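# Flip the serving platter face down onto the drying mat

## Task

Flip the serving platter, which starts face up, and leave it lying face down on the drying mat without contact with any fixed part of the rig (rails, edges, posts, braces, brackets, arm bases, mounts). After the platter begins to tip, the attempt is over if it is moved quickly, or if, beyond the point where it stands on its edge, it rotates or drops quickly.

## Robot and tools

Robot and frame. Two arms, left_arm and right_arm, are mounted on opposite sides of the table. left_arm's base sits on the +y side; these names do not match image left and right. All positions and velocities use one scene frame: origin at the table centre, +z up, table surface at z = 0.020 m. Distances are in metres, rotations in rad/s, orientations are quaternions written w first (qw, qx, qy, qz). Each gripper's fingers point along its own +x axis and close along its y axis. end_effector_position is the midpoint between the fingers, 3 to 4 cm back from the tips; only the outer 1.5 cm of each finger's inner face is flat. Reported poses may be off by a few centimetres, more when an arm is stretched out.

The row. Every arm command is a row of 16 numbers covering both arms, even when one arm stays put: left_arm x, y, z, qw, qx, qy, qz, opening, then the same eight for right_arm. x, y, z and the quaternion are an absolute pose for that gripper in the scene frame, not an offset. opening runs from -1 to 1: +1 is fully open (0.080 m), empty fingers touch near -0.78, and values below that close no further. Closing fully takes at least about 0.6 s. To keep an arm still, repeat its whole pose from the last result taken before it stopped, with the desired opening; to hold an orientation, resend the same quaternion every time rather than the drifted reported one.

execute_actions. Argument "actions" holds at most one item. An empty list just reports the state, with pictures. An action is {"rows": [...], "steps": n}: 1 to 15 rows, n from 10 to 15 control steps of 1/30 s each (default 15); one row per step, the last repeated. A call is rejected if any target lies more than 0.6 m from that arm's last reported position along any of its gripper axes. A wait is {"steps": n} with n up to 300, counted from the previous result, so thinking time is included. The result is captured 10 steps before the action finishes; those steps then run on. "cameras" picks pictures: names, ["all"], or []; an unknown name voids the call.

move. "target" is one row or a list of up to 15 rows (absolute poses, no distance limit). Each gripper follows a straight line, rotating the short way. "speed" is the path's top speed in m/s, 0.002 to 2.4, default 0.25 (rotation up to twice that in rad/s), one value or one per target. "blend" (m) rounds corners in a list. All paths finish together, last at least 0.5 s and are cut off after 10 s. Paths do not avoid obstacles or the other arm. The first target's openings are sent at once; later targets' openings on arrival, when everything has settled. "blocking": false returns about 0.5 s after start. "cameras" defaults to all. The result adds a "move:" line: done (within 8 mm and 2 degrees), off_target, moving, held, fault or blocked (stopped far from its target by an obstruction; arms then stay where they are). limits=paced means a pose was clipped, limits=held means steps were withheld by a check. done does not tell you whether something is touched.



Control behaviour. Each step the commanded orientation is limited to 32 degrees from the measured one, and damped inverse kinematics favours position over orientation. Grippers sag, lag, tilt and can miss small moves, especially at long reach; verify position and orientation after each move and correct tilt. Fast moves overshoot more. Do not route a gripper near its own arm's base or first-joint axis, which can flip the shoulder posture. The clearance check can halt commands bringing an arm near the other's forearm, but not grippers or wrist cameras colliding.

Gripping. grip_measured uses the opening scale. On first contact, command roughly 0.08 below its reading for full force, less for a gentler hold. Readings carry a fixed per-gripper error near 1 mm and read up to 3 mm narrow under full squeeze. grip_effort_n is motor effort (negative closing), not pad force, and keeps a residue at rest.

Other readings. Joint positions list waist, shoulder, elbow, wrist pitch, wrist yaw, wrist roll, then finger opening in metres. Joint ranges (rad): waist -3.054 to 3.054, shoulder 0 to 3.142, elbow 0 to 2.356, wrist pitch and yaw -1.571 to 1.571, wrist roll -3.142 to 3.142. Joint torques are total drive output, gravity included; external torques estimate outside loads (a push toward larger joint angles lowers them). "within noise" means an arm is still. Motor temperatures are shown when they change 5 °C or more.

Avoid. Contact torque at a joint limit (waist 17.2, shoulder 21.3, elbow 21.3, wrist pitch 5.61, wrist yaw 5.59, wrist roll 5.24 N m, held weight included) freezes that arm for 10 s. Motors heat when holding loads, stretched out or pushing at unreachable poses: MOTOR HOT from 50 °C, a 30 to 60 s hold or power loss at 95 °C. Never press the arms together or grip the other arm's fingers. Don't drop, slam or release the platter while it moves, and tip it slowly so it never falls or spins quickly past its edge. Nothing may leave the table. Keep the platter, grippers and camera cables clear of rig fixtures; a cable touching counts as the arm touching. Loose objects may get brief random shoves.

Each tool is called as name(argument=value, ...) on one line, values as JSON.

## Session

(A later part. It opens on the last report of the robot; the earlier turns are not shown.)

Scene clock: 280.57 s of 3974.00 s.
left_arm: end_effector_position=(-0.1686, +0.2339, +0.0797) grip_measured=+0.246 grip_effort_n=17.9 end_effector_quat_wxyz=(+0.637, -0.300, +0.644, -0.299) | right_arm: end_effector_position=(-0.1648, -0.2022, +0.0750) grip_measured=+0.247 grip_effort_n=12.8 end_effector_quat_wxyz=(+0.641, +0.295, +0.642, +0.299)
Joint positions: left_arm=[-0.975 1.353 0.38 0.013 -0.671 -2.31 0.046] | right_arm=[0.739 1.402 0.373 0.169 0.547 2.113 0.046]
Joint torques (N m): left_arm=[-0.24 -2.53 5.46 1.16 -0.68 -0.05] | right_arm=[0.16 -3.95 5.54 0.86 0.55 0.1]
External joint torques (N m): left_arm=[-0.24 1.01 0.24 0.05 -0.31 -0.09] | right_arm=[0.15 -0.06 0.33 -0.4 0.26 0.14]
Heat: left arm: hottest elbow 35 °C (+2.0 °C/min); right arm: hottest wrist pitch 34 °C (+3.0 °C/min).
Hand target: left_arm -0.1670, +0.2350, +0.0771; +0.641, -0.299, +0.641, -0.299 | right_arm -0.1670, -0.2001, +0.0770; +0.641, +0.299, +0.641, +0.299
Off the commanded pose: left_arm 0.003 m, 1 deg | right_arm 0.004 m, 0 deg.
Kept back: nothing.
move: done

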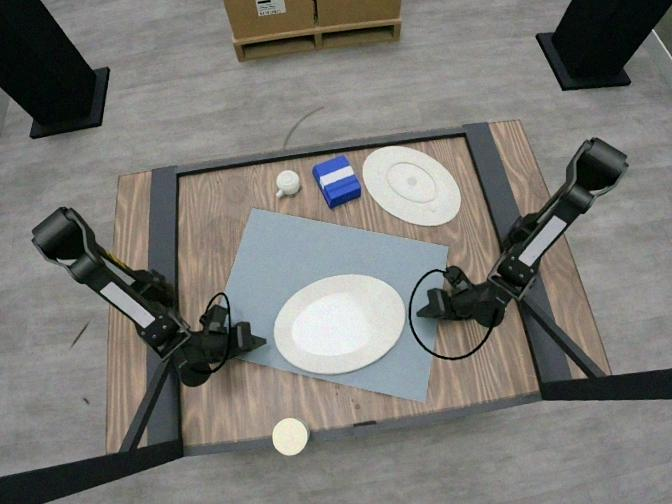

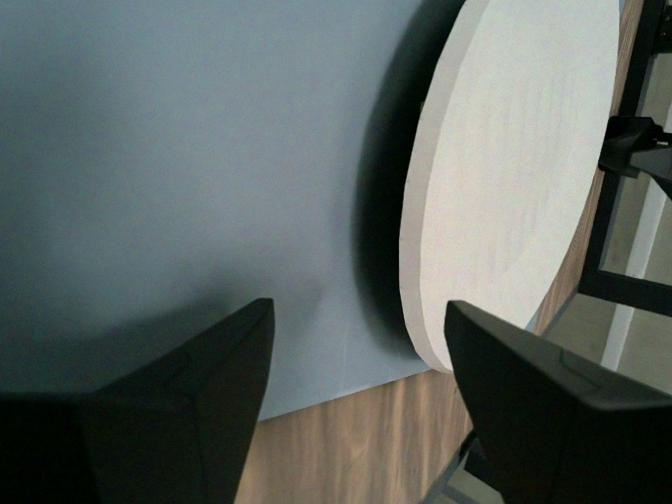

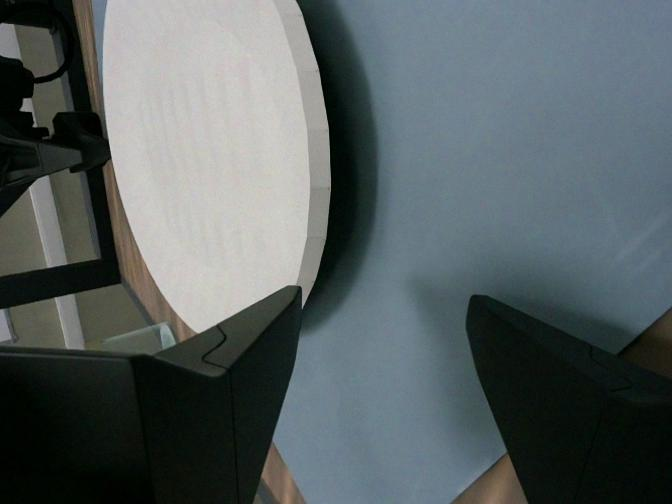

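move(target=[[-0.156,0.235,0.076,-0.6409,0.2988,-0.6409,0.2988,0.25,-0.163,-0.20,0.078,0.6409,0.2988,0.6409,0.2988,0.25],[-0.156,0.203,0.076,-0.6409,0.2988,-0.6409,0.2988,0.25,-0.163,-0.172,0.078,0.6409,0.2988,0.6409,0.2988,0.25]], speed=0.08)

zoom_image(camera="cam_high", region=[190, 220, 490, 407])

Scene clock: 282.53 s of 3974.00 s.
left_arm: end_effector_position=(-0.1545, +0.2049, +0.0757) grip_measured=+0.246 grip_effort_n=17.9 end_effector_quat_wxyz=(+0.642, -0.299, +0.640, -0.299) | right_arm: end_effector_position=(-0.1610, -0.1754, +0.0765) grip_measured=+0.247 grip_effort_n=13.3 end_effector_quat_wxyz=(+0.643, +0.298, +0.640, +0.297)
Joint positions: left_arm=[-0.818 1.407 0.38 0.148 -0.583 -2.154 0.046] | right_arm=[0.645 1.477 0.43 0.225 0.492 2.036 0.046]
Joint torques (N m): left_arm=[0.17 -2.74 6.89 1.28 -0.21 0.12] | right_arm=[-0.26 -4.4 5.43 1.29 0.11 -0.21]
External joint torques (N m): left_arm=[0.16 1.2 1.65 0.03 0.1 0.07] | right_arm=[-0.27 0.09 0.21 -0.03 -0.16 -0.17]
Heat: left arm: hottest shoulder 34 °C (-6.0 °C/min); right arm: hottest wrist pitch 34 °C (+3.0 °C/min).
Hand target: left_arm -0.1560, +0.2030, +0.0760; +0.641, -0.299, +0.641, -0.299 | right_arm -0.1629, -0.1721, +0.0781; +0.641, +0.299, +0.641, +0.299
Off the commanded pose: left_arm 0.002 m, 0 deg | right_arm 0.004 m, 0 deg.
Kept back: nothing.
move: done

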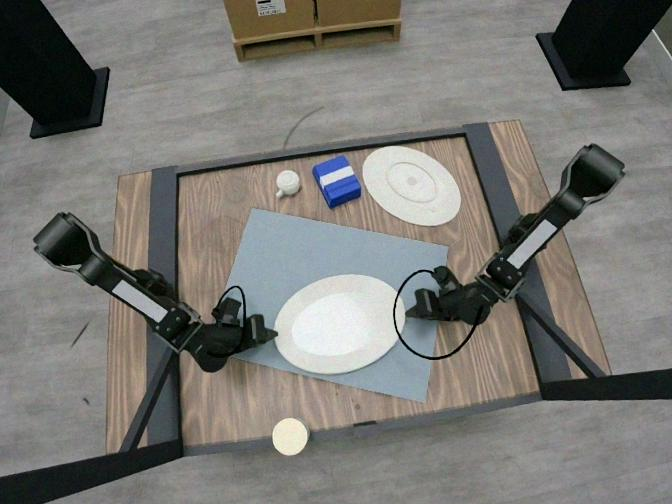

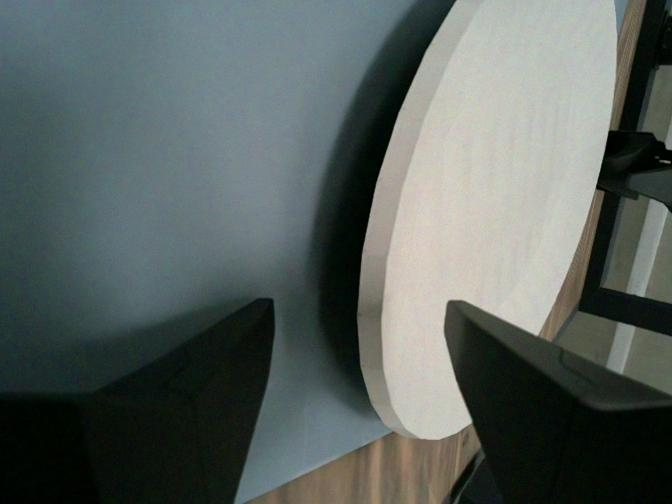

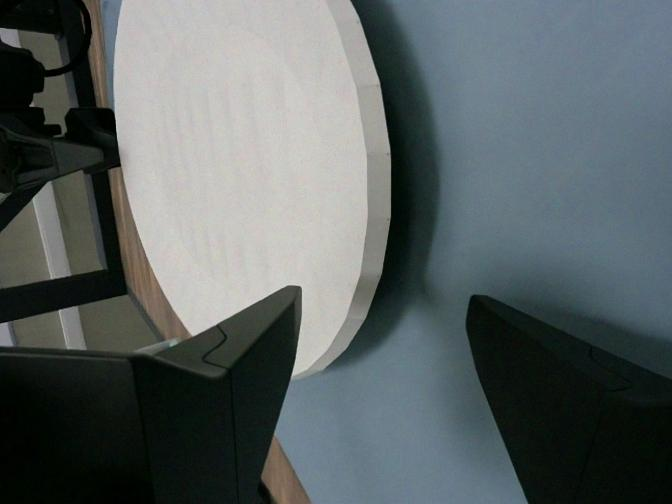

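Scaled by 1.680 from the camera's 672x504 image, which has a finer 960x720 frame.

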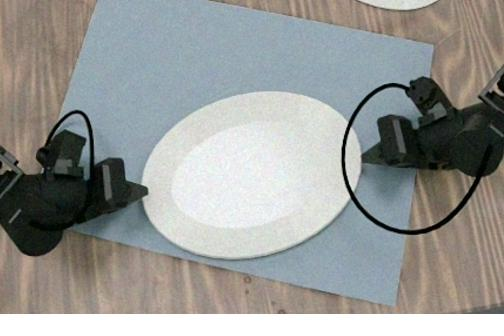

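move(target=[[-0.157,0.195,0.076,-0.6409,0.2988,-0.6409,0.2988,0.25,-0.164,-0.157,0.078,0.6409,0.2988,0.6409,0.2988,0.25],[-0.157,0.195,0.076,-0.6409,0.2988,-0.6409,0.2988,-0.97,-0.164,-0.157,0.078,0.6409,0.2988,0.6409,0.2988,-0.97]], speed=0.08)

zoom_image(camera="cam_high", region=[190, 220, 490, 407])

Scene clock: 284.50 s of 3974.00 s.
left_arm: end_effector_position=(-0.1554, +0.1975, +0.0751) grip_measured=-0.651 grip_effort_n=-83.5 end_effector_quat_wxyz=(+0.642, -0.297, +0.640, -0.298) | right_arm: end_effector_position=(-0.1624, -0.1605, +0.0766) grip_measured=-0.764 grip_effort_n=-83.5 end_effector_quat_wxyz=(+0.642, +0.297, +0.641, +0.297)
Joint positions: left_arm=[-0.793 1.435 0.399 0.167 -0.565 -2.132 0.006] | right_arm=[0.609 1.528 0.473 0.247 0.465 2.006 0.001]
Joint torques (N m): left_arm=[0.16 -2.92 6.92 1.5 -0.29 0.09] | right_arm=[-0.31 -4.82 5.4 1.34 0.22 -0.14]
External joint torques (N m): left_arm=[0.16 1.12 1.84 0.27 0.01 0.05] | right_arm=[-0.33 -0.06 0.34 0.04 -0.02 -0.1]
Heat: left arm: hottest shoulder 34 °C (-6.1 °C/min); right arm: hottest wrist pitch 34 °C (+3.0 °C/min).
Hand target: left_arm -0.1570, +0.1950, +0.0760; +0.641, -0.299, +0.641, -0.299 | right_arm -0.1639, -0.1571, +0.0780; +0.641, +0.299, +0.641, +0.299
Off the commanded pose: left_arm 0.003 m, 0 deg | right_arm 0.004 m, 0 deg.
Kept back: nothing.
move: done

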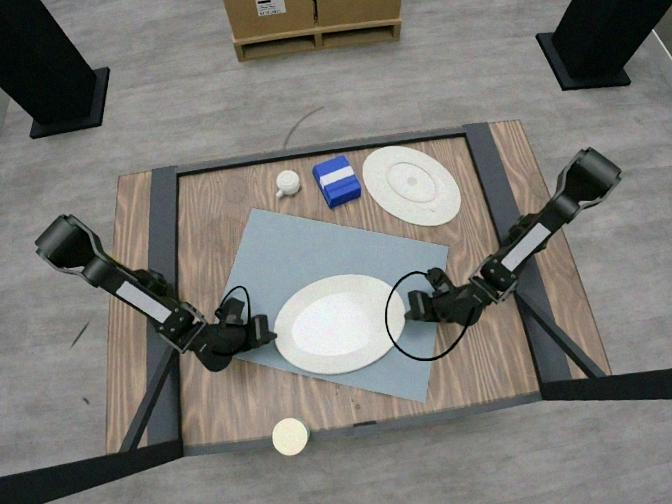

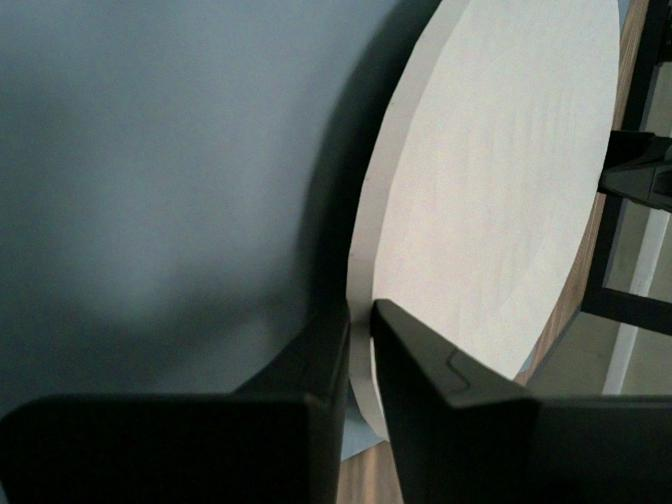

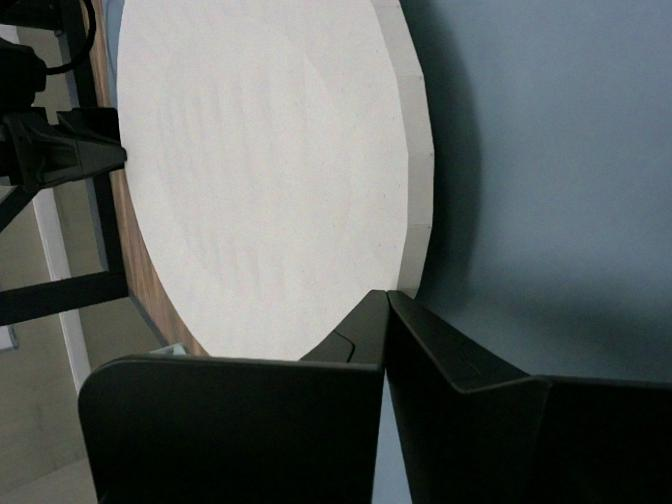

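Scaled by 1.680 from the camera's 672x504 image, which has a finer 960x720 frame.

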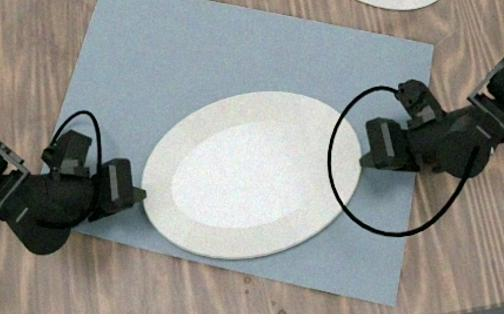

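move(target=[[-0.157,0.195,0.076,-0.6409,0.2988,-0.6409,0.2988,0.25,-0.164,-0.157,0.078,0.6409,0.2988,0.6409,0.2988,0.25],[-0.158,0.184,0.076,-0.6409,0.2988,-0.6409,0.2988,0.25,-0.164,-0.142,0.078,0.6409,0.2988,0.6409,0.2988,0.25]], speed=0.08)

zoom_image(camera="cam_high", region=[190, 220, 490, 407])

Scene clock: 286.50 s of 3974.00 s.
left_arm: end_effector_position=(-0.1565, +0.1862, +0.0758) grip_measured=+0.246 grip_effort_n=18.4 end_effector_quat_wxyz=(+0.642, -0.299, +0.640, -0.299) | right_arm: end_effector_position=(-0.1623, -0.1455, +0.0769) grip_measured=+0.246 grip_effort_n=16.0 end_effector_quat_wxyz=(+0.643, +0.298, +0.640, +0.297)
Joint positions: left_arm=[-0.761 1.472 0.426 0.194 -0.547 -2.104 0.046] | right_arm=[0.573 1.575 0.516 0.263 0.442 1.978 0.046]
Joint torques (N m): left_arm=[0.21 -3.1 6.9 1.33 -0.21 0.1] | right_arm=[-0.33 -5.37 5.5 1.34 0.11 -0.2]
External joint torques (N m): left_arm=[0.24 1.23 1.8 0.07 0.07 0.06] | right_arm=[-0.33 -0.21 0.36 0 -0.12 -0.16]
Heat: left arm: hottest shoulder 34 °C (-6.1 °C/min); right arm: hottest wrist pitch 34 °C (+3.0 °C/min).
Hand target: left_arm -0.1580, +0.1841, +0.0760; +0.641, -0.299, +0.641, -0.299 | right_arm -0.1639, -0.1421, +0.0780; +0.641, +0.299, +0.641, +0.299
Off the commanded pose: left_arm 0.003 m, 0 deg | right_arm 0.004 m, 0 deg.
Kept back: nothing.
move: done

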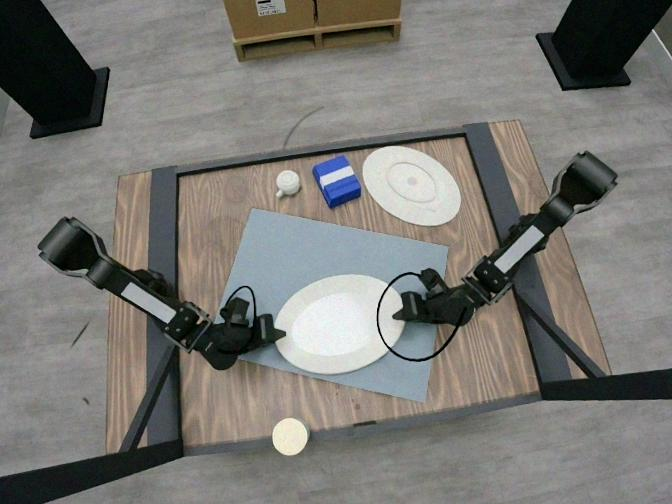

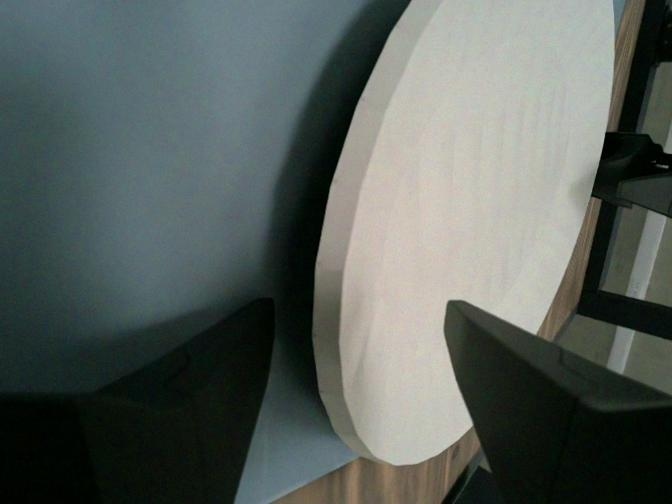

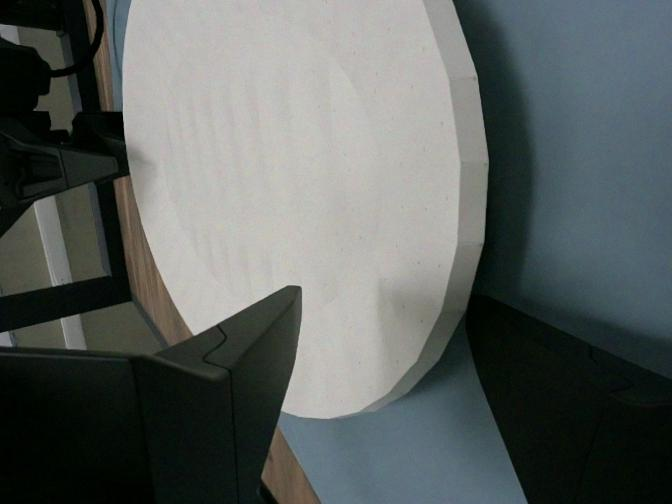

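Scaled by 1.680 from the camera's 672x504 image, which has a finer 960x720 frame.

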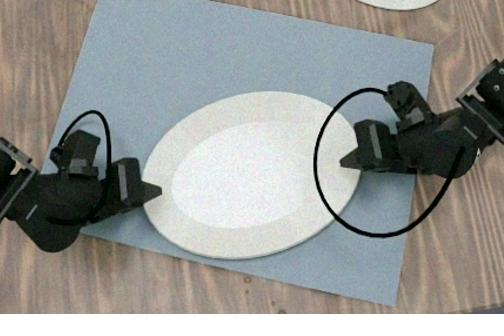

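Good overlap. Close both.

move(target=[-0.158,0.182,0.076,-0.6409,0.2988,-0.6409,0.2988,-0.97,-0.164,-0.140,0.078,0.6409,0.2988,0.6409,0.2988,-0.97], speed=0.08)

zoom_image(camera="cam_high", region=[190, 220, 490, 407])

Scene clock: 287.50 s of 3974.00 s.
left_arm: end_effector_position=(-0.1575, +0.1876, +0.0732) grip_measured=-0.564 grip_effort_n=-83.5 end_effector_quat_wxyz=(+0.643, -0.290, +0.643, -0.298) | right_arm: end_effector_position=(-0.1626, -0.1503, +0.0685) grip_measured=-0.549 grip_effort_n=-83.5 end_effector_quat_wxyz=(+0.649, +0.282, +0.644, +0.291)
Joint positions: left_arm=[-0.761 1.475 0.427 0.188 -0.532 -2.098 0.01] | right_arm=[0.576 1.589 0.514 0.245 0.427 1.981 0.01]
Joint torques (N m): left_arm=[0.62 -2.91 7.34 2.05 -0.6 0.1] | right_arm=[-0.79 -6.51 6.21 2.56 0.49 -0.39]
External joint torques (N m): left_arm=[0.65 1.46 2.21 0.78 -0.33 0.06] | right_arm=[-0.78 -1.29 1.12 1.24 0.25 -0.35]
Heat: left arm: hottest shoulder 34 °C (-5.0 °C/min); right arm: hottest wrist pitch 34 °C (+3.0 °C/min).
Hand target: left_arm -0.1580, +0.1821, +0.0761; +0.641, -0.299, +0.641, -0.299 | right_arm -0.1638, -0.1404, +0.0782; +0.641, +0.299, +0.641, +0.299
Off the commanded pose: left_arm 0.006 m, 1 deg | right_arm 0.014 m, 2 deg.
Kept back: nothing.
move: off_target (right_arm)

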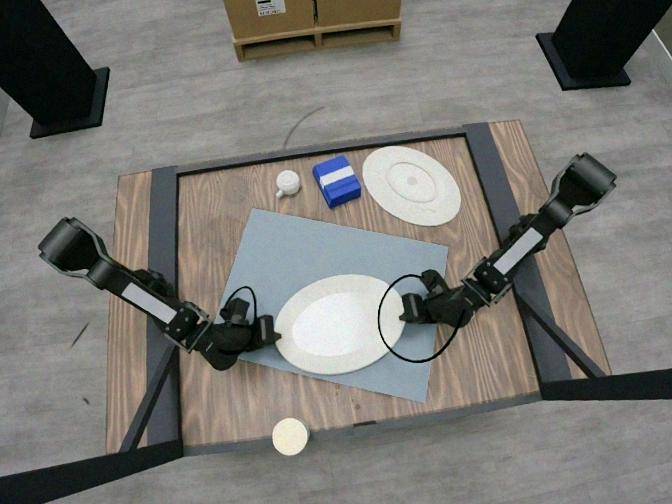

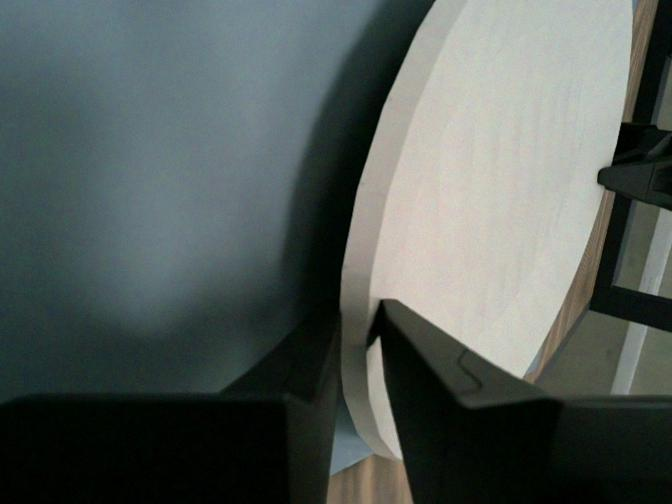

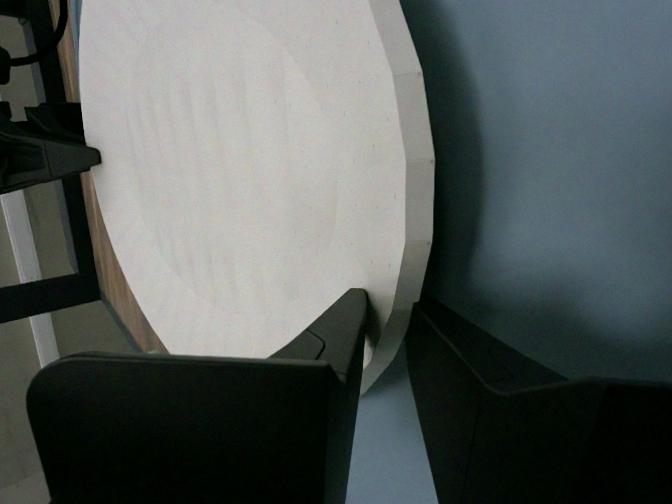

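Scaled by 1.680 from the camera's 672x504 image, which has a finer 960x720 frame.

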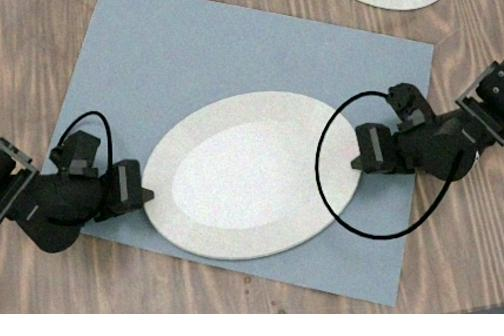

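move(target=[[-0.158,0.186,0.128,-0.6409,0.2988,-0.6409,0.2988,-0.98,-0.163,-0.149,0.126,0.6409,0.2988,0.6409,0.2988,-0.98]], speed=0.05)

zoom_image(camera="cam_high", region=[190, 220, 490, 407])

Scene clock: 289.70 s of 3974.00 s.
left_arm: end_effector_position=(-0.1536, +0.1890, +0.1162) grip_measured=-0.564 grip_effort_n=-83.5 end_effector_quat_wxyz=(+0.652, -0.286, +0.638, -0.293) | right_arm: end_effector_position=(-0.1575, -0.1529, +0.1117) grip_measured=-0.563 grip_effort_n=-83.5 end_effector_quat_wxyz=(+0.652, +0.286, +0.640, +0.288)
Joint positions: left_arm=[-0.758 1.315 0.536 -0.108 -0.54 -2.102 0.01] | right_arm=[0.573 1.423 0.589 0 0.439 1.984 0.01]
Joint torques (N m): left_arm=[-0.58 -5.71 8.96 0.95 -0.56 -0.1] | right_arm=[0.84 -8.68 7.12 0.94 0.54 -0.08]
External joint torques (N m): left_arm=[-0.55 -1.72 3.03 -0.27 -0.28 -0.14] | right_arm=[0.83 -3.95 1.26 -0.35 0.31 -0.04]
Heat: left arm: hottest shoulder 34 °C (-5.0 °C/min); right arm: hottest wrist pitch 35 °C (+4.0 °C/min).
Hand target: left_arm -0.1578, +0.1861, +0.1278; +0.641, -0.299, +0.641, -0.299 | right_arm -0.1628, -0.1491, +0.1259; +0.641, +0.299, +0.641, +0.299
Off the commanded pose: left_arm 0.013 m, 2 deg | right_arm 0.016 m, 2 deg.
Kept back: nothing.
move: off_target (left_arm, right_arm)

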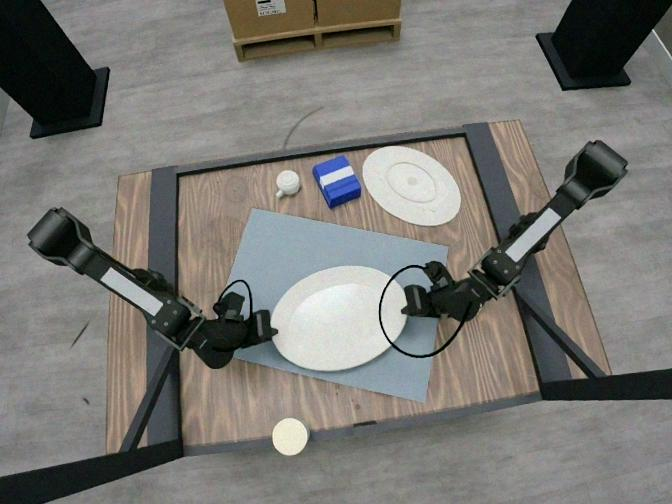

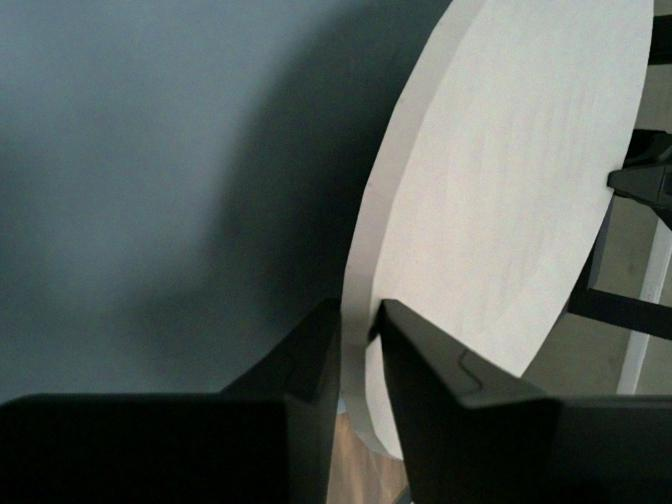

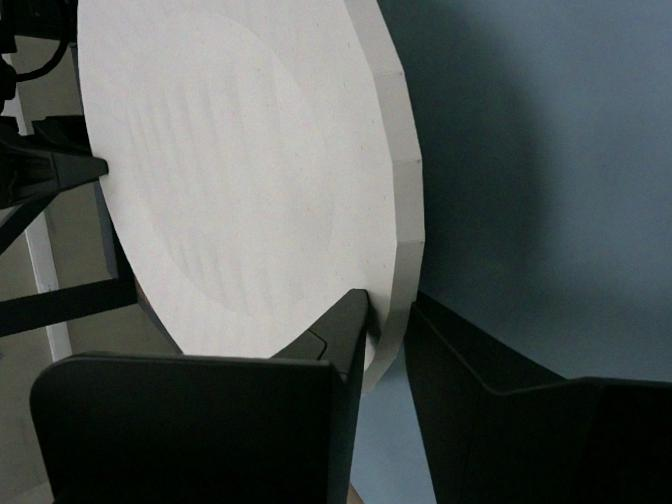

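Scaled by 1.680 from the camera's 672x504 image, which has a finer 960x720 frame.

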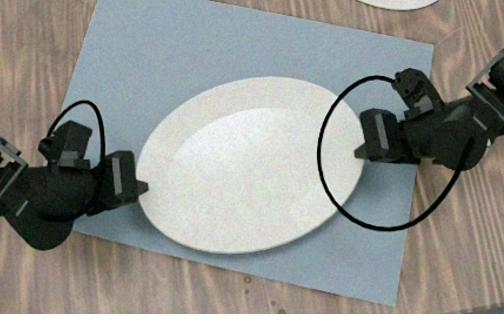

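move(target=[[-0.158,0.188,0.160,-0.612,0.354,-0.612,0.354,-0.98,-0.163,-0.151,0.158,0.612,0.354,0.612,0.354,-0.98],[-0.103,0.191,0.235,-0.5721,0.4156,-0.5721,0.4156,-0.98,-0.108,-0.154,0.235,0.5721,0.4156,0.5721,0.4156,-0.98]], speed=0.06)

Scene clock: 294.53 s of 3974.00 s.
left_arm: end_effector_position=(-0.1077, +0.1964, +0.2148) grip_measured=-0.641 grip_effort_n=-83.5 end_effector_quat_wxyz=(+0.588, -0.381, +0.580, -0.415) | right_arm: end_effector_position=(-0.1084, -0.1586, +0.2149) grip_measured=-0.642 grip_effort_n=-83.5 end_effector_quat_wxyz=(+0.591, +0.392, +0.579, +0.403)
Joint positions: left_arm=[-0.666 0.836 0.441 -0.057 -0.579 -1.793 0.006] | right_arm=[0.444 0.992 0.487 0.088 0.431 1.73 0.006]
Joint torques (N m): left_arm=[1.38 -3.64 10.85 3.51 -0.89 0.03] | right_arm=[-0.68 -5.72 8.18 3.31 0.12 -0.36]
External joint torques (N m): left_arm=[1.39 -1.85 3.8 1.93 -0.72 -0.02] | right_arm=[-0.69 -3.02 1.23 1.69 -0.01 -0.32]
Heat: left arm: hottest shoulder 35 °C (-3.0 °C/min); right arm: hottest wrist pitch 36 °C (+5.0 °C/min).
Hand target: left_arm -0.1028, +0.1919, +0.2349; +0.572, -0.416, +0.572, -0.415 | right_arm -0.1077, -0.1547, +0.2349; +0.573, +0.415, +0.572, +0.415
Off the commanded pose: left_arm 0.021 m, 4 deg | right_arm 0.021 m, 4 deg.
Kept back: nothing.
move: off_target (left_arm, right_arm)

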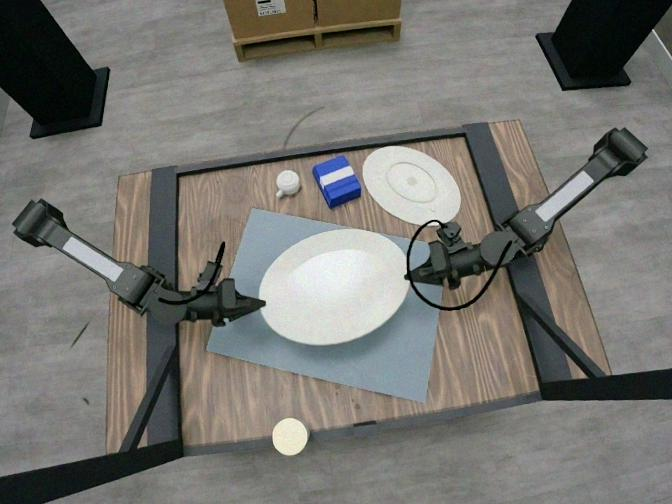

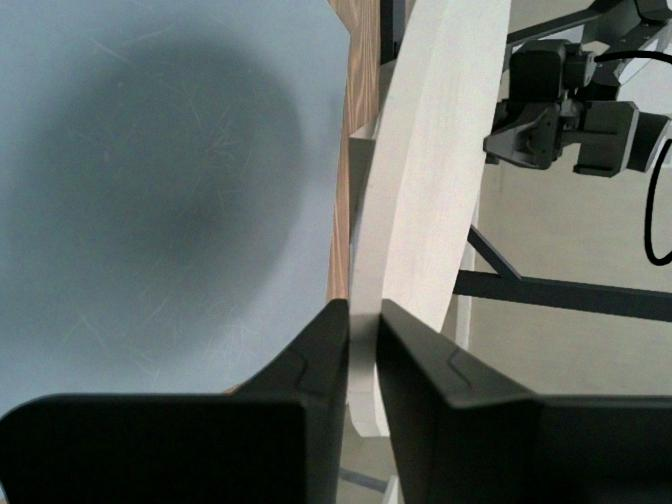

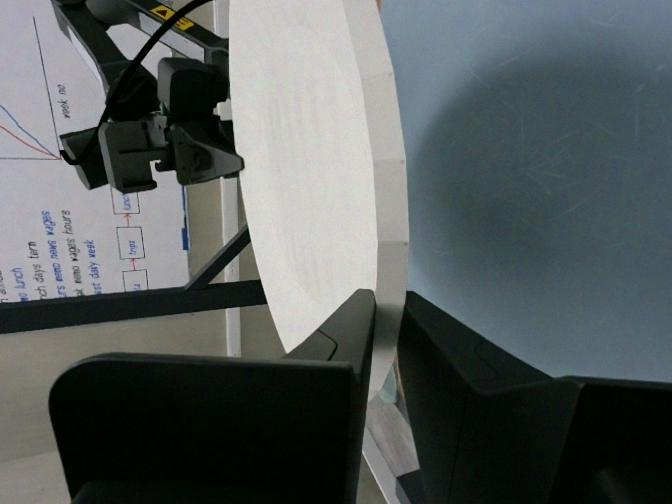

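move(target=[[-0.107,0.190,0.240,-0.7006,0.2939,-0.4045,0.5090,-0.98,-0.112,-0.153,0.240,0.7006,0.2939,0.4045,0.5090,-0.98],[-0.110,0.190,0.240,-0.7815,0.1521,-0.2094,0.5677,-0.98,-0.115,-0.153,0.240,0.7815,0.1521,0.2094,0.5677,-0.98]], speed=0.12)

Scene clock: 300.40 s of 3974.00 s.
left_arm: end_effector_position=(-0.1077, +0.1964, +0.2246) grip_measured=-0.645 grip_effort_n=-83.5 end_effector_quat_wxyz=(+0.787, -0.123, +0.203, -0.569) | right_arm: end_effector_position=(-0.1123, -0.1592, +0.2305) grip_measured=-0.644 grip_effort_n=-83.5 end_effector_quat_wxyz=(+0.789, +0.136, +0.207, +0.562)
Joint positions: left_arm=[-0.866 1.026 0.42 0.205 -1.092 -0.807 0.006] | right_arm=[0.652 1.138 0.466 0.375 0.936 0.715 0.006]
Joint torques (N m): left_arm=[1.09 -2.41 11.29 3.47 -0.02 0.15] | right_arm=[-0.91 -3.21 7.9 2.94 -0.52 -0.35]
External joint torques (N m): left_arm=[1.08 0.07 4.78 2.12 0.22 0.13] | right_arm=[-0.92 0.03 1.37 1.47 -0.68 -0.32]
Motor temperatures (°C): left_arm=[29 34 37 36 26 30] | right_arm=[28 32 36 40 31 27]
Heat: left arm: hottest elbow 37 °C (+4.0 °C/min); right arm: hottest wrist pitch 40 °C (+8.1 °C/min).
Hand target: left_arm -0.1096, +0.1909, +0.2400; +0.782, -0.152, +0.209, -0.568 | right_arm -0.1148, -0.1535, +0.2402; +0.782, +0.152, +0.209, +0.568
Off the commanded pose: left_arm 0.017 m, 3 deg | right_arm 0.012 m, 2 deg.
Kept back: nothing.
move: off_target (left_arm, right_arm)

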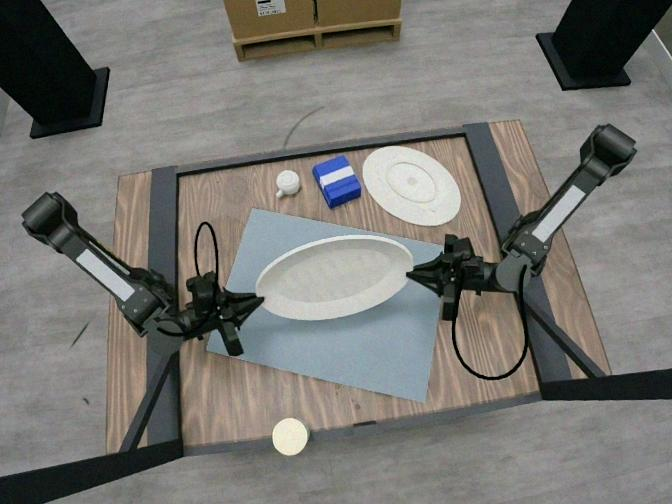

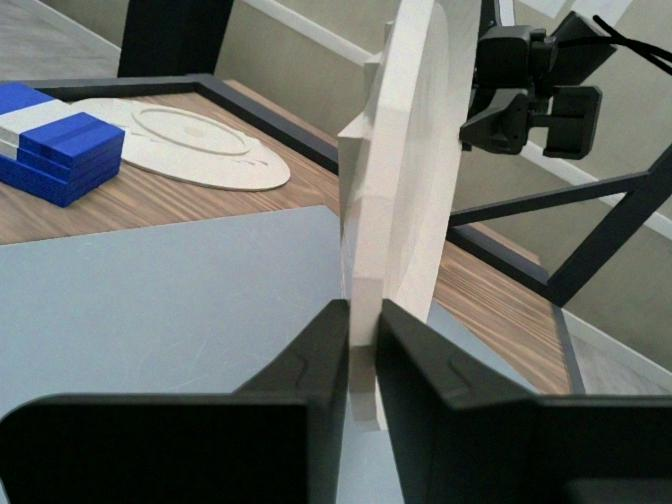

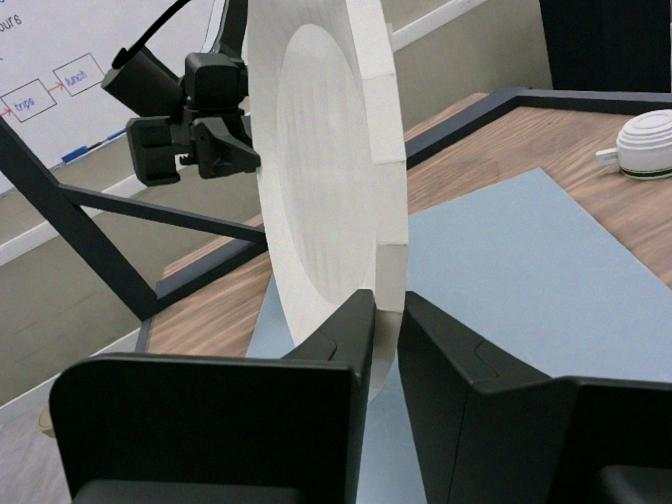

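Working well. Continue.

move(target=[[-0.110,0.190,0.235,-0.8091,0,0,0.5878,-0.98,-0.115,-0.153,0.232,0.8091,0,0,0.5878,-0.98],[-0.110,0.190,0.230,-0.7815,-0.1521,0.2094,0.5677,-0.98,-0.115,-0.153,0.226,0.7815,-0.1521,-0.2094,0.5677,-0.98]], speed=0.1)

Scene clock: 306.33 s of 3974.00 s.
left_arm: end_effector_position=(-0.1022, +0.1968, +0.2213) grip_measured=-0.644 grip_effort_n=-83.5 end_effector_quat_wxyz=(+0.787, +0.175, -0.196, -0.559) | right_arm: end_effector_position=(-0.1132, -0.1596, +0.2203) grip_measured=-0.644 grip_effort_n=-83.5 end_effector_quat_wxyz=(+0.785, -0.160, -0.202, +0.564)
Joint positions: left_arm=[-0.864 1.453 0.163 1.564 -1.136 0.77 0.006] | right_arm=[0.66 1.564 0.243 1.556 0.952 -0.698 0.006]
Joint torques (N m): left_arm=[0.96 -2.64 7.72 1.68 2.19 0.06] | right_arm=[-1.71 -4.13 5.19 1.44 -1.25 -0.22]
External joint torques (N m): left_arm=[0.95 0.53 3.69 0.42 2.04 0.09] | right_arm=[-1.71 -0.16 1.18 0.09 -1.14 -0.25]
Heat: left arm: hottest elbow 37 °C (+3.0 °C/min); right arm: hottest wrist pitch 40 °C (+8.1 °C/min).
Hand target: left_arm -0.1097, +0.1907, +0.2303; +0.780, +0.156, -0.204, -0.571 | right_arm -0.1148, -0.1534, +0.2260; +0.782, -0.152, -0.209, +0.567
Off the commanded pose: left_arm 0.014 m, 3 deg | right_arm 0.009 m, 1 deg.
joint sent to its limit (left arm) — joint 4 (wrist pitch), upper limit.
joint sent to its limit (right arm) — joint 4 (wrist pitch), upper limit.
Kept back: nothing.
move: off_target (left_arm, right_arm)

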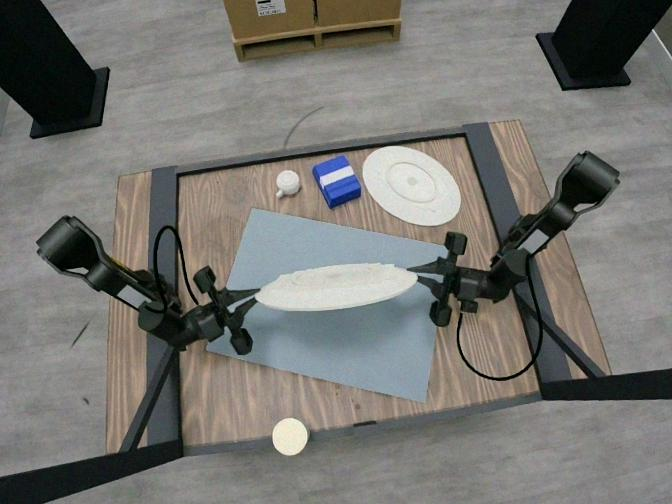

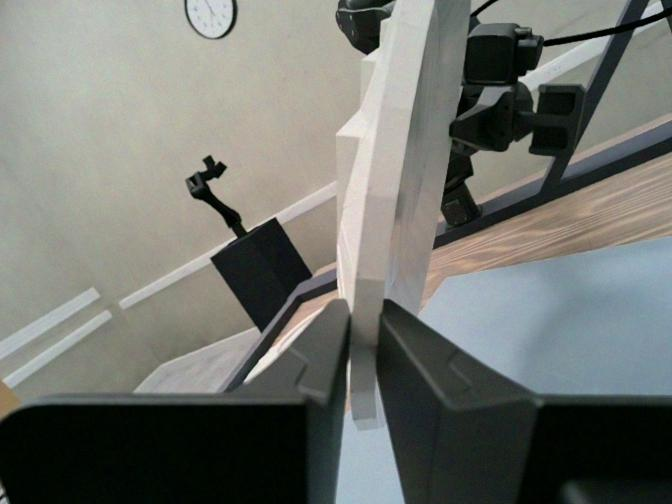

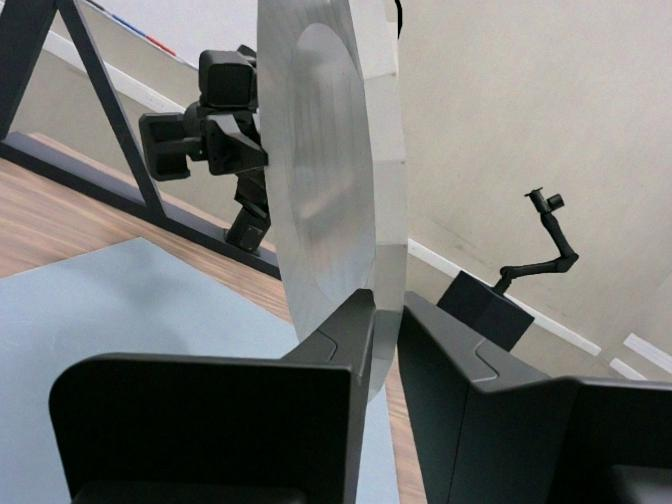

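move(target=[[-0.110,0.190,0.35,-0.7815,-0.1521,0.2094,0.5677,-0.98,-0.115,-0.153,0.346,0.7815,-0.1521,-0.2094,0.5677,-0.98]], speed=0.06)

Scene clock: 310.10 s of 3974.00 s.
left_arm: end_effector_position=(-0.1033, +0.1966, +0.3346) grip_measured=-0.644 grip_effort_n=-83.5 end_effector_quat_wxyz=(+0.788, +0.173, -0.203, -0.555) | right_arm: end_effector_position=(-0.1126, -0.1614, +0.3348) grip_measured=-0.644 grip_effort_n=-83.5 end_effector_quat_wxyz=(+0.784, -0.161, -0.205, +0.564)
Joint positions: left_arm=[-0.868 0.985 0.472 0.824 -1.141 0.81 0.006] | right_arm=[0.661 1.077 0.526 0.792 0.951 -0.707 0.006]
Joint torques (N m): left_arm=[1.05 -1.09 12.32 1.16 2.34 -0.1] | right_arm=[-1.74 -1.08 9.89 0.88 -1.21 0.04]
External joint torques (N m): left_arm=[1.07 1.08 5.84 -0.04 2.16 -0.08] | right_arm=[-1.75 1.78 3.3 -0.46 -1.08 0.01]
Heat: left arm: hottest elbow 38 °C (+4.1 °C/min); right arm: hottest wrist pitch 39 °C (+4.1 °C/min).
Hand target: left_arm -0.1096, +0.1913, +0.3498; +0.782, +0.152, -0.210, -0.567 | right_arm -0.1148, -0.1539, +0.3458; +0.782, -0.152, -0.210, +0.568
Off the commanded pose: left_arm 0.018 m, 3 deg | right_arm 0.014 m, 1 deg.
Kept back: nothing.
move: off_target (left_arm, right_arm)

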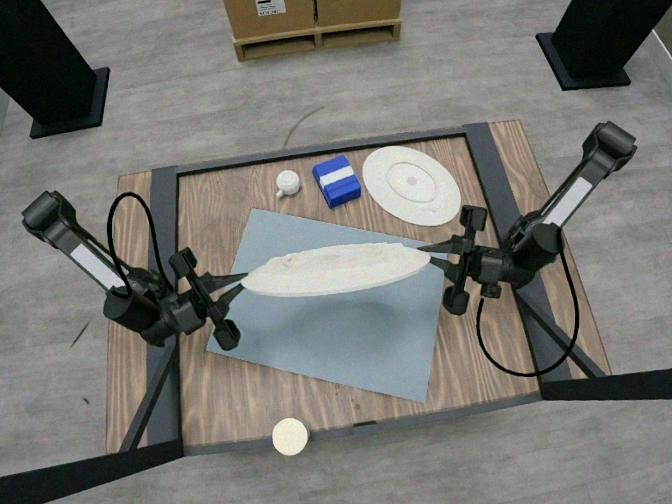

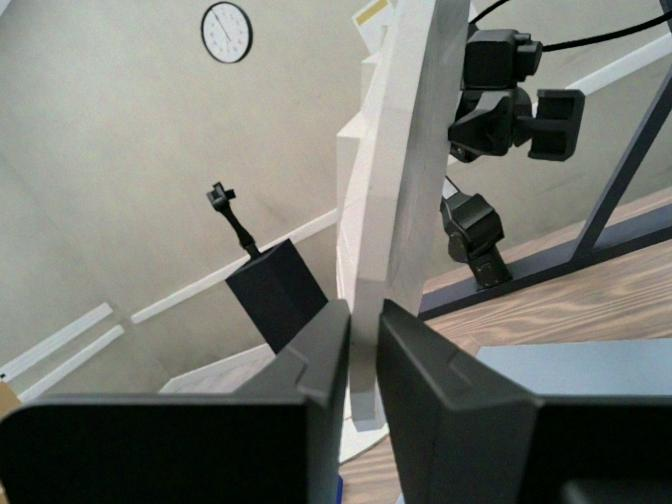

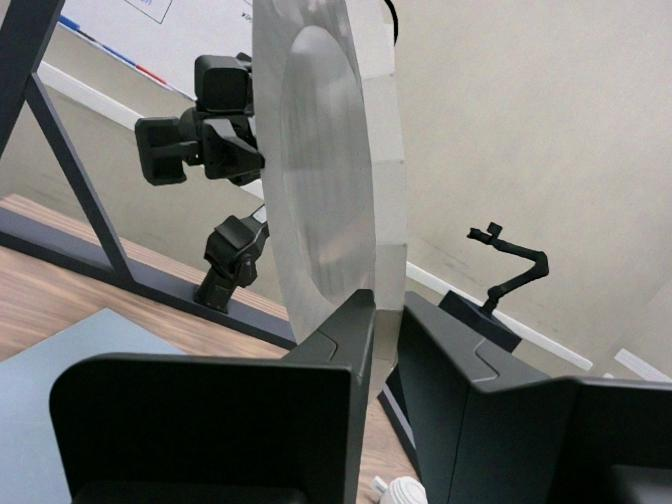

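move(target=[[-0.108,0.190,0.347,-0.7006,-0.2939,0.4045,0.5090,-0.98,-0.113,-0.153,0.343,0.7006,-0.2939,-0.4045,0.5090,-0.98],[-0.103,0.190,0.345,-0.5721,-0.4156,0.5721,0.4156,-0.98,-0.106,-0.153,0.341,0.5721,-0.4156,-0.5721,0.4156,-0.98]], speed=0.07)

Scene clock: 318.20 s of 3974.00 s.
left_arm: end_effector_position=(-0.1049, +0.1961, +0.3495) grip_measured=-0.644 grip_effort_n=-83.5 end_effector_quat_wxyz=(+0.577, +0.403, -0.576, -0.416) | right_arm: end_effector_position=(-0.1117, -0.1600, +0.3434) grip_measured=-0.644 grip_effort_n=-83.5 end_effector_quat_wxyz=(+0.574, -0.401, -0.576, +0.422)
Joint positions: left_arm=[-0.666 0.85 0.338 0.92 -0.597 1.797 0.006] | right_arm=[0.45 1.015 0.384 0.992 0.419 -1.708 0.006]
Joint torques (N m): left_arm=[1.73 0.23 8.42 0.41 0.4 -0.26] | right_arm=[-2.47 -0.55 6.76 0.71 -0.13 -0.11]
External joint torques (N m): left_arm=[1.72 1.76 1.72 -0.99 0.27 -0.21] | right_arm=[-2.48 1.89 0.21 -0.75 -0.05 -0.16]
Heat: left arm: hottest elbow 38 °C (+3.0 °C/min); right arm: hottest elbow 37 °C (+5.1 °C/min).
Hand target: left_arm -0.1029, +0.1903, +0.3450; +0.572, +0.416, -0.572, -0.416 | right_arm -0.1058, -0.1534, +0.3409; +0.572, -0.416, -0.572, +0.416
Off the commanded pose: left_arm 0.008 m, 2 deg | right_arm 0.009 m, 2 deg.
Kept back: nothing.
move: off_target (right_arm)

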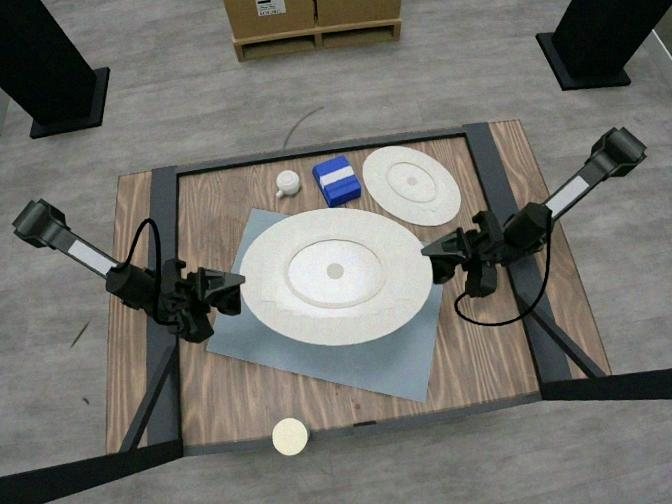

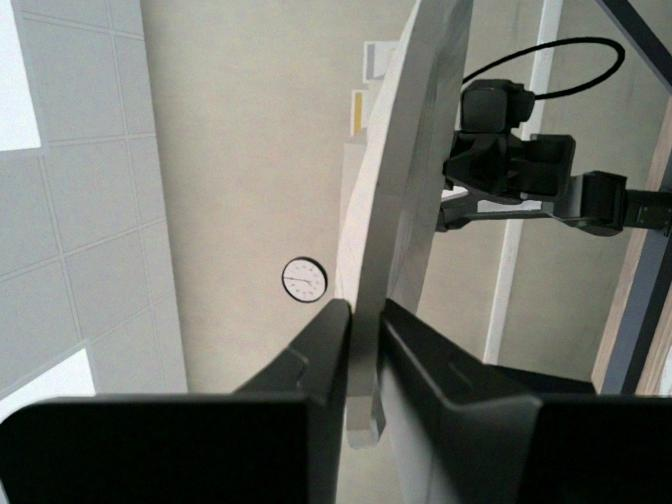

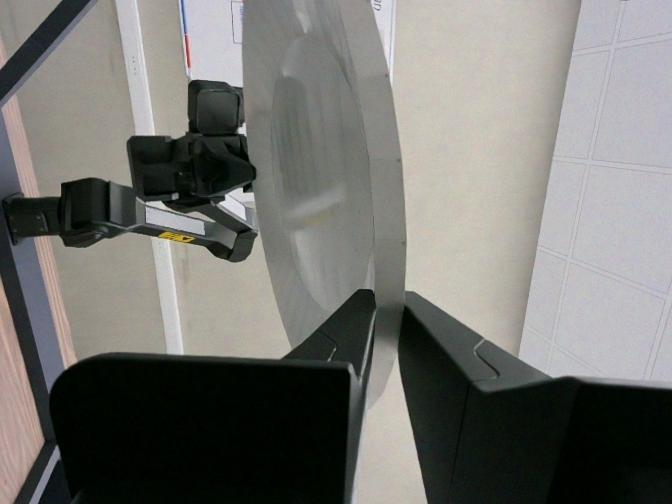

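move(target=[[-0.10,0.1915,0.354,-0.5,-0.5,0.5,0.5,-0.98,-0.103,-0.1545,0.350,0.5,-0.5,-0.5,0.5,-0.98],[-0.10,0.1915,0.25,-0.5,-0.5,0.5,0.5,-0.98,-0.103,-0.1545,0.25,0.5,-0.5,-0.5,0.5,-0.98]], speed=0.06)

Scene clock: 325.40 s of 3974.00 s.
left_arm: end_effector_position=(-0.1051, +0.1969, +0.2359) grip_measured=-0.554 grip_effort_n=-83.5 end_effector_quat_wxyz=(+0.477, +0.508, -0.506, -0.508) | right_arm: end_effector_position=(-0.1093, -0.1600, +0.2418) grip_measured=-0.596 grip_effort_n=-83.5 end_effector_quat_wxyz=(+0.483, -0.501, -0.506, +0.509)
Joint positions: left_arm=[-0.688 0.816 0.206 0.569 -0.639 1.574 0.01] | right_arm=[0.451 1.004 0.273 0.708 0.437 -1.576 0.008]
Joint torques (N m): left_arm=[1.85 -1.06 11.1 2.88 -0.3 -0.16] | right_arm=[-1.88 -1.58 7.61 2.32 0.23 0.16]
External joint torques (N m): left_arm=[1.84 0.35 4.36 1.24 -0.29 -0.1] | right_arm=[-1.88 0.73 1.1 0.65 0.23 0.11]
Heat: left arm: hottest elbow 40 °C (+5.1 °C/min); right arm: hottest elbow 38 °C (+5.1 °C/min).
Hand target: left_arm -0.0999, +0.1923, +0.2499; +0.500, +0.500, -0.500, -0.500 | right_arm -0.1029, -0.1550, +0.2500; +0.500, -0.500, -0.500, +0.500
Off the commanded pose: left_arm 0.016 m, 3 deg | right_arm 0.012 m, 2 deg.
Kept back: nothing.
move: off_target (left_arm, right_arm)

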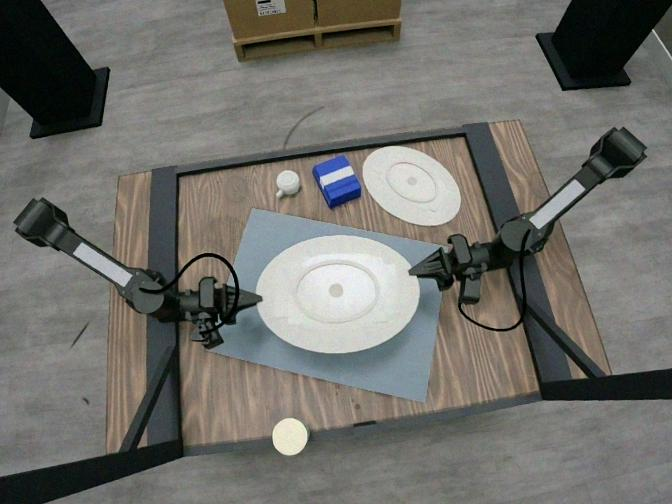

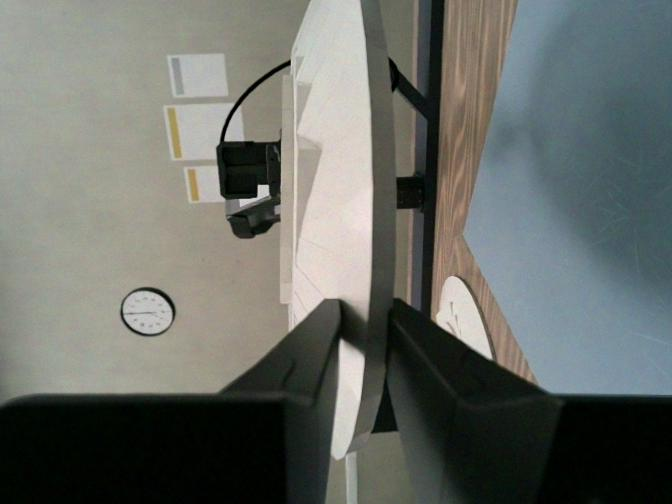

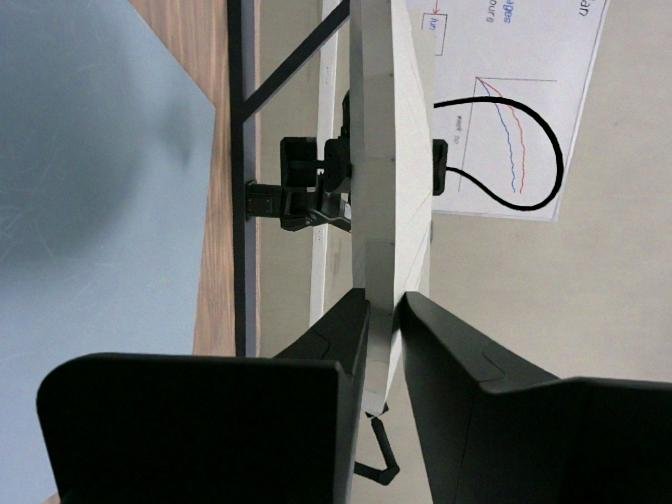

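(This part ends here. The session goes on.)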